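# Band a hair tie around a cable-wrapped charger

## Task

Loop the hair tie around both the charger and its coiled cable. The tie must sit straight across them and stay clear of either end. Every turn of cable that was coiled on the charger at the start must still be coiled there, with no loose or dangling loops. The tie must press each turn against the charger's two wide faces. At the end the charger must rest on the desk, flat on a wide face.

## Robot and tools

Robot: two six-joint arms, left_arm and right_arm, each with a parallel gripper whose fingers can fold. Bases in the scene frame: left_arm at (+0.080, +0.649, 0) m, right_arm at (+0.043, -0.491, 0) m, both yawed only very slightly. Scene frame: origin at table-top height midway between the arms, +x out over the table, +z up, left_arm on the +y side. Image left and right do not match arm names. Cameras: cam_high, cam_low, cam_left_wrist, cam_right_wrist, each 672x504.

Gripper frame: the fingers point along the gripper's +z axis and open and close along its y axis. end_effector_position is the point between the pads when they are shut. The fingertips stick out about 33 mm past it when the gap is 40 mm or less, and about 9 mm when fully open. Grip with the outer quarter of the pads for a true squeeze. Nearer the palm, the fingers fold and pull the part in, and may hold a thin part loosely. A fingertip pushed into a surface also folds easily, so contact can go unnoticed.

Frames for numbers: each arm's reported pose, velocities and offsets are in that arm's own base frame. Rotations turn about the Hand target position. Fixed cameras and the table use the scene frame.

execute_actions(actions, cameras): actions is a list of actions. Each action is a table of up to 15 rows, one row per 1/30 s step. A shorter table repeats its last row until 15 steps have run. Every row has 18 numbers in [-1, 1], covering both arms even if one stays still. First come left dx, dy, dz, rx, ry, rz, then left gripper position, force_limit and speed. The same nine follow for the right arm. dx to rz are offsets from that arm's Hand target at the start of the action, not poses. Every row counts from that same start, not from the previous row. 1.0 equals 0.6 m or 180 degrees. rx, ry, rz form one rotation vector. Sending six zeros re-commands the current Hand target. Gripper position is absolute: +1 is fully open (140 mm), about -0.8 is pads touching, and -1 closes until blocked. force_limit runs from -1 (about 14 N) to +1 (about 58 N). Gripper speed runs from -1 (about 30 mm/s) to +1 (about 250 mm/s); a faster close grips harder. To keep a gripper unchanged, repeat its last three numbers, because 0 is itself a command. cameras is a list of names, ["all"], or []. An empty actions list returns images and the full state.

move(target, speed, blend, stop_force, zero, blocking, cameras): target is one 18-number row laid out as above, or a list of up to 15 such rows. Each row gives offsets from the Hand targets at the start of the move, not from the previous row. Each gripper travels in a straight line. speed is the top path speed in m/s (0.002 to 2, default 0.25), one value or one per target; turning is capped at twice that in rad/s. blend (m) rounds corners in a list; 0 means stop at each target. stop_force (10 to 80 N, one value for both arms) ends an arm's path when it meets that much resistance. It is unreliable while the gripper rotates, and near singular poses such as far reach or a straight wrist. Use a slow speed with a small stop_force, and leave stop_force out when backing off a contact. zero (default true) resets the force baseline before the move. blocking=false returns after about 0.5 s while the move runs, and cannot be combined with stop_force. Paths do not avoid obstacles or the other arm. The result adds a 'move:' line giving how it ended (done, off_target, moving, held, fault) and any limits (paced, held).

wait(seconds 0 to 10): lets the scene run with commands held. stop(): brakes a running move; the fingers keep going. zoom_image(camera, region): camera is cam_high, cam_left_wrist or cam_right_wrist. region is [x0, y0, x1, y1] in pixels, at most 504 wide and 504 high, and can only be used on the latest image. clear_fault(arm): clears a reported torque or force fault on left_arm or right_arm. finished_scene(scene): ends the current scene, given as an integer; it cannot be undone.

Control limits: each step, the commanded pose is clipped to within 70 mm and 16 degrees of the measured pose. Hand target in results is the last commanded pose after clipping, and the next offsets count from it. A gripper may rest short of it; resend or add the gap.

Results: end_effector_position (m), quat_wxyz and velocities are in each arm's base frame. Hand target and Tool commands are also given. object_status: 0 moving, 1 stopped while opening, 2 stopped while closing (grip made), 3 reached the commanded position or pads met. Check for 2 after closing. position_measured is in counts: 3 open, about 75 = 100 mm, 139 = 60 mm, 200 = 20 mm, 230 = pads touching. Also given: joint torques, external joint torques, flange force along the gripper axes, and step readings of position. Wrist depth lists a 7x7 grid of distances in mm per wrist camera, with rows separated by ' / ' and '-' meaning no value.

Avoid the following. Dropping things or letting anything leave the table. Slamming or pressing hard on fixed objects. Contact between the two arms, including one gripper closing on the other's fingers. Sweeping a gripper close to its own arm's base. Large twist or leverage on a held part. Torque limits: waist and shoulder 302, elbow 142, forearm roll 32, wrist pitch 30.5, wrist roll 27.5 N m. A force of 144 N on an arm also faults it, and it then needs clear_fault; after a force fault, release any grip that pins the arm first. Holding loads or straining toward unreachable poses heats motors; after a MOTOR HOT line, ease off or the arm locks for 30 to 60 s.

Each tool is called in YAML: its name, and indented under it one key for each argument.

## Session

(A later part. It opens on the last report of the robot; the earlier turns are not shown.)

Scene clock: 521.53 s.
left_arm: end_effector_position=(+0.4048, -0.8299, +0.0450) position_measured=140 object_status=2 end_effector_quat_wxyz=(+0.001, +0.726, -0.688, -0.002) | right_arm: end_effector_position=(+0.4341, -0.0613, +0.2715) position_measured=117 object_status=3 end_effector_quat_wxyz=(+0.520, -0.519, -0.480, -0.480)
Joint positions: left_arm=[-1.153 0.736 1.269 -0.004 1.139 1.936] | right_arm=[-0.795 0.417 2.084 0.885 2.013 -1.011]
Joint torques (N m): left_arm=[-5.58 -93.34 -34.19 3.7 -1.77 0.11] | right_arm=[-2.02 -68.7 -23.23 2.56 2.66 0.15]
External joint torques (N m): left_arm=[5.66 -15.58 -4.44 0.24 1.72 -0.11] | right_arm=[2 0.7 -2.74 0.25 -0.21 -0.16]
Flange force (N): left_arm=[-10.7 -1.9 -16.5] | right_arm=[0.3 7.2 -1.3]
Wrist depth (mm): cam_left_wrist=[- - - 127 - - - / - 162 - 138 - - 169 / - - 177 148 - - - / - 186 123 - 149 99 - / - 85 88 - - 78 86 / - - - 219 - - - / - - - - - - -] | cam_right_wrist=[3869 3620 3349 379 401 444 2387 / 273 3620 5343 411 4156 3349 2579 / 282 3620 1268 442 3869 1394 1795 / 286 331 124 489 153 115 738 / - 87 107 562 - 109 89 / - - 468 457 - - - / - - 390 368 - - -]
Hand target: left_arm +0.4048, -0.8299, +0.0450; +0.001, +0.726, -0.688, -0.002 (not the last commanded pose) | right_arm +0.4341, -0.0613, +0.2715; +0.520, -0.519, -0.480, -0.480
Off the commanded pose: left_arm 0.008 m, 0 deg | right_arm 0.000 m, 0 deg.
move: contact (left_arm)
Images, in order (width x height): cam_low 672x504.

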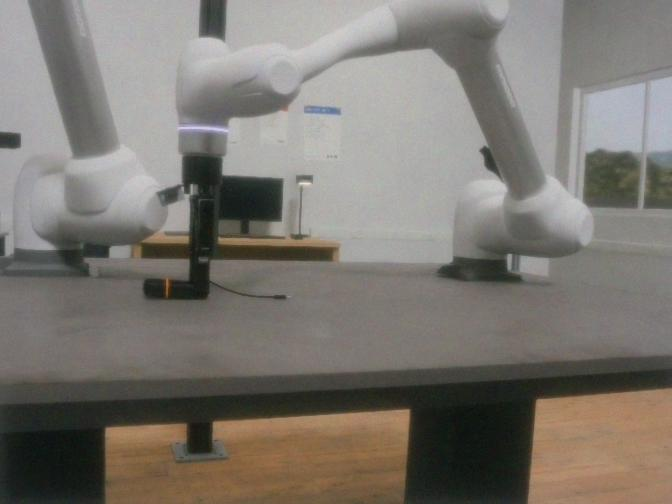

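Down. Open slowly, lift.

move:
  target:
    - [0,0,0,0,0,0,0.15,0.2,-1,0,0,0,0,0,0,0.1,0,-1]
    - [0,0,0.08,0,0,0,0.15,0.2,-1,0,0,0,0,0,0,0.1,0,-1]
    - [0,0.1,0.36,0,0,0,0.15,0.2,-1,0,0,0,0,0,0,0.1,0,-1]
  speed: [0.05,0.04,0.2]
  blend: [0,0.01,0]
  cameras: ["all"]

zoom_image:
  camera: "cam_high"
  region: [230, 170, 370, 290]

zoom_image:
  camera: "cam_low"
  region: [120, 240, 320, 320]

zoom_image:
  camera: "cam_left_wrist"
  region: [200, 0, 480, 280]

Scene clock: 528.40 s.
left_arm: end_effector_position=(+0.4048, -0.7699, +0.2609) position_measured=110 object_status=3 end_effector_quat_wxyz=(+0.001, +0.726, -0.688, -0.002) | right_arm: end_effector_position=(+0.4341, -0.0613, +0.2715) position_measured=117 object_status=3 end_effector_quat_wxyz=(+0.520, -0.519, -0.480, -0.480)
Joint positions: left_arm=[-1.125 0.539 1.195 -0.004 1.409 1.963] | right_arm=[-0.795 0.417 2.084 0.885 2.013 -1.011]
Joint torques (N m): left_arm=[-4.19 -93.29 -42.27 4.45 -0.5 0.11] | right_arm=[-2.49 -68.79 -23.37 2.65 2.69 0.18]
External joint torques (N m): left_arm=[4.15 -2.12 0.45 -0.19 0.45 -0.11] | right_arm=[2.5 0.78 -2.52 0.15 -0.23 -0.19]
Flange force (N): left_arm=[-5.8 -2.5 -0.7] | right_arm=[-0.1 7.4 -0.5]
Wrist depth (mm): cam_left_wrist=[- - - 326 - - - / - - - - - 389 - / - - - - - 395 - / - - 123 - 161 109 - / - 84 115 - - 104 83 / - - - - 479 - - / - - - 506 - - -] | cam_right_wrist=[3679 3620 4675 462 3300 3562 2992 / 274 3740 3937 3300 3937 3679 4316 / 278 4488 1254 1377 1290 - 1740 / 286 331 139 - 153 125 891 / - 87 119 - - 109 89 / - - - - 416 - - / - - - - - - -]
Hand target: left_arm +0.4048, -0.7699, +0.2610; +0.001, +0.726, -0.688, -0.002 | right_arm +0.4341, -0.0613, +0.2715; +0.520, -0.519, -0.480, -0.480
Off the commanded pose: left_arm 0.000 m, 0 deg | right_arm 0.000 m, 0 deg.
move: done

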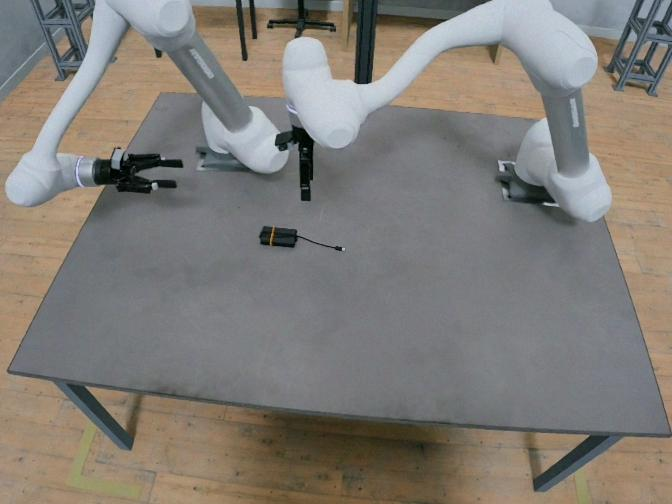

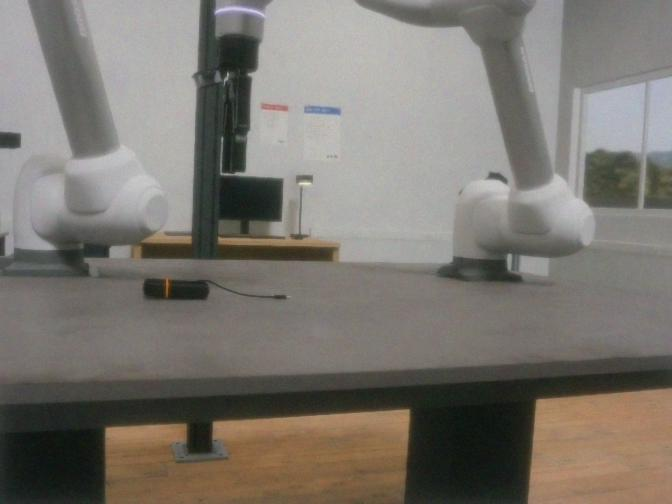

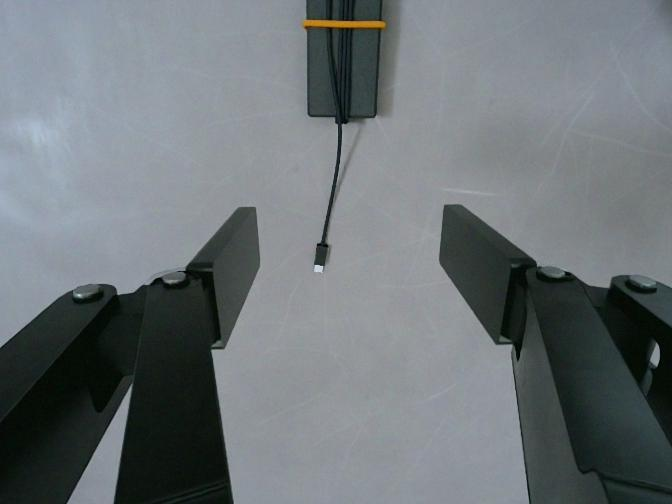

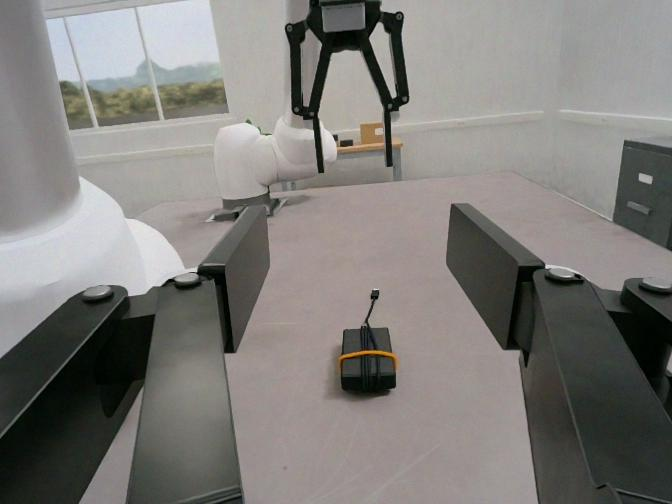

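Scaled by 3.600 from the camera's 672x504 image, which has a finer 960x720 frame.

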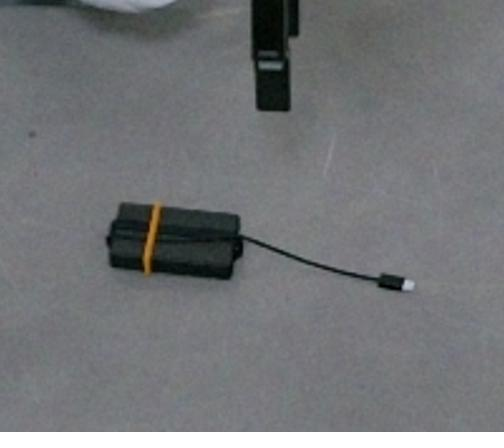

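Scaled by 2.520 from the camera's 672x504 image, which has a finer 960x720 frame.

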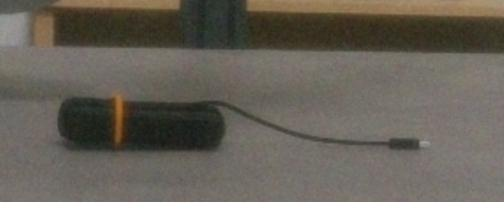

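Scaled by 1.800 from the camera's 672x504 image, which has a finer 960x720 frame.

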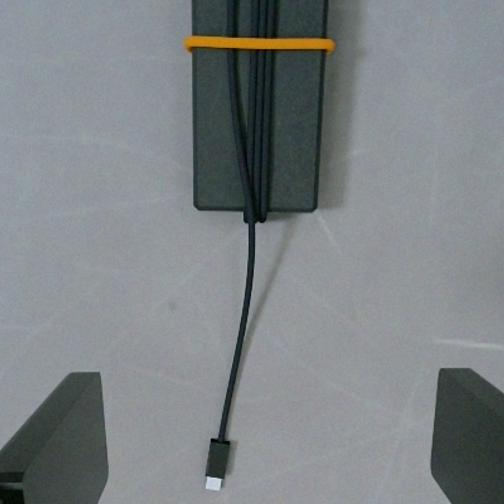

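finished_scene:
  scene: 2

The scene is finished: the task was done.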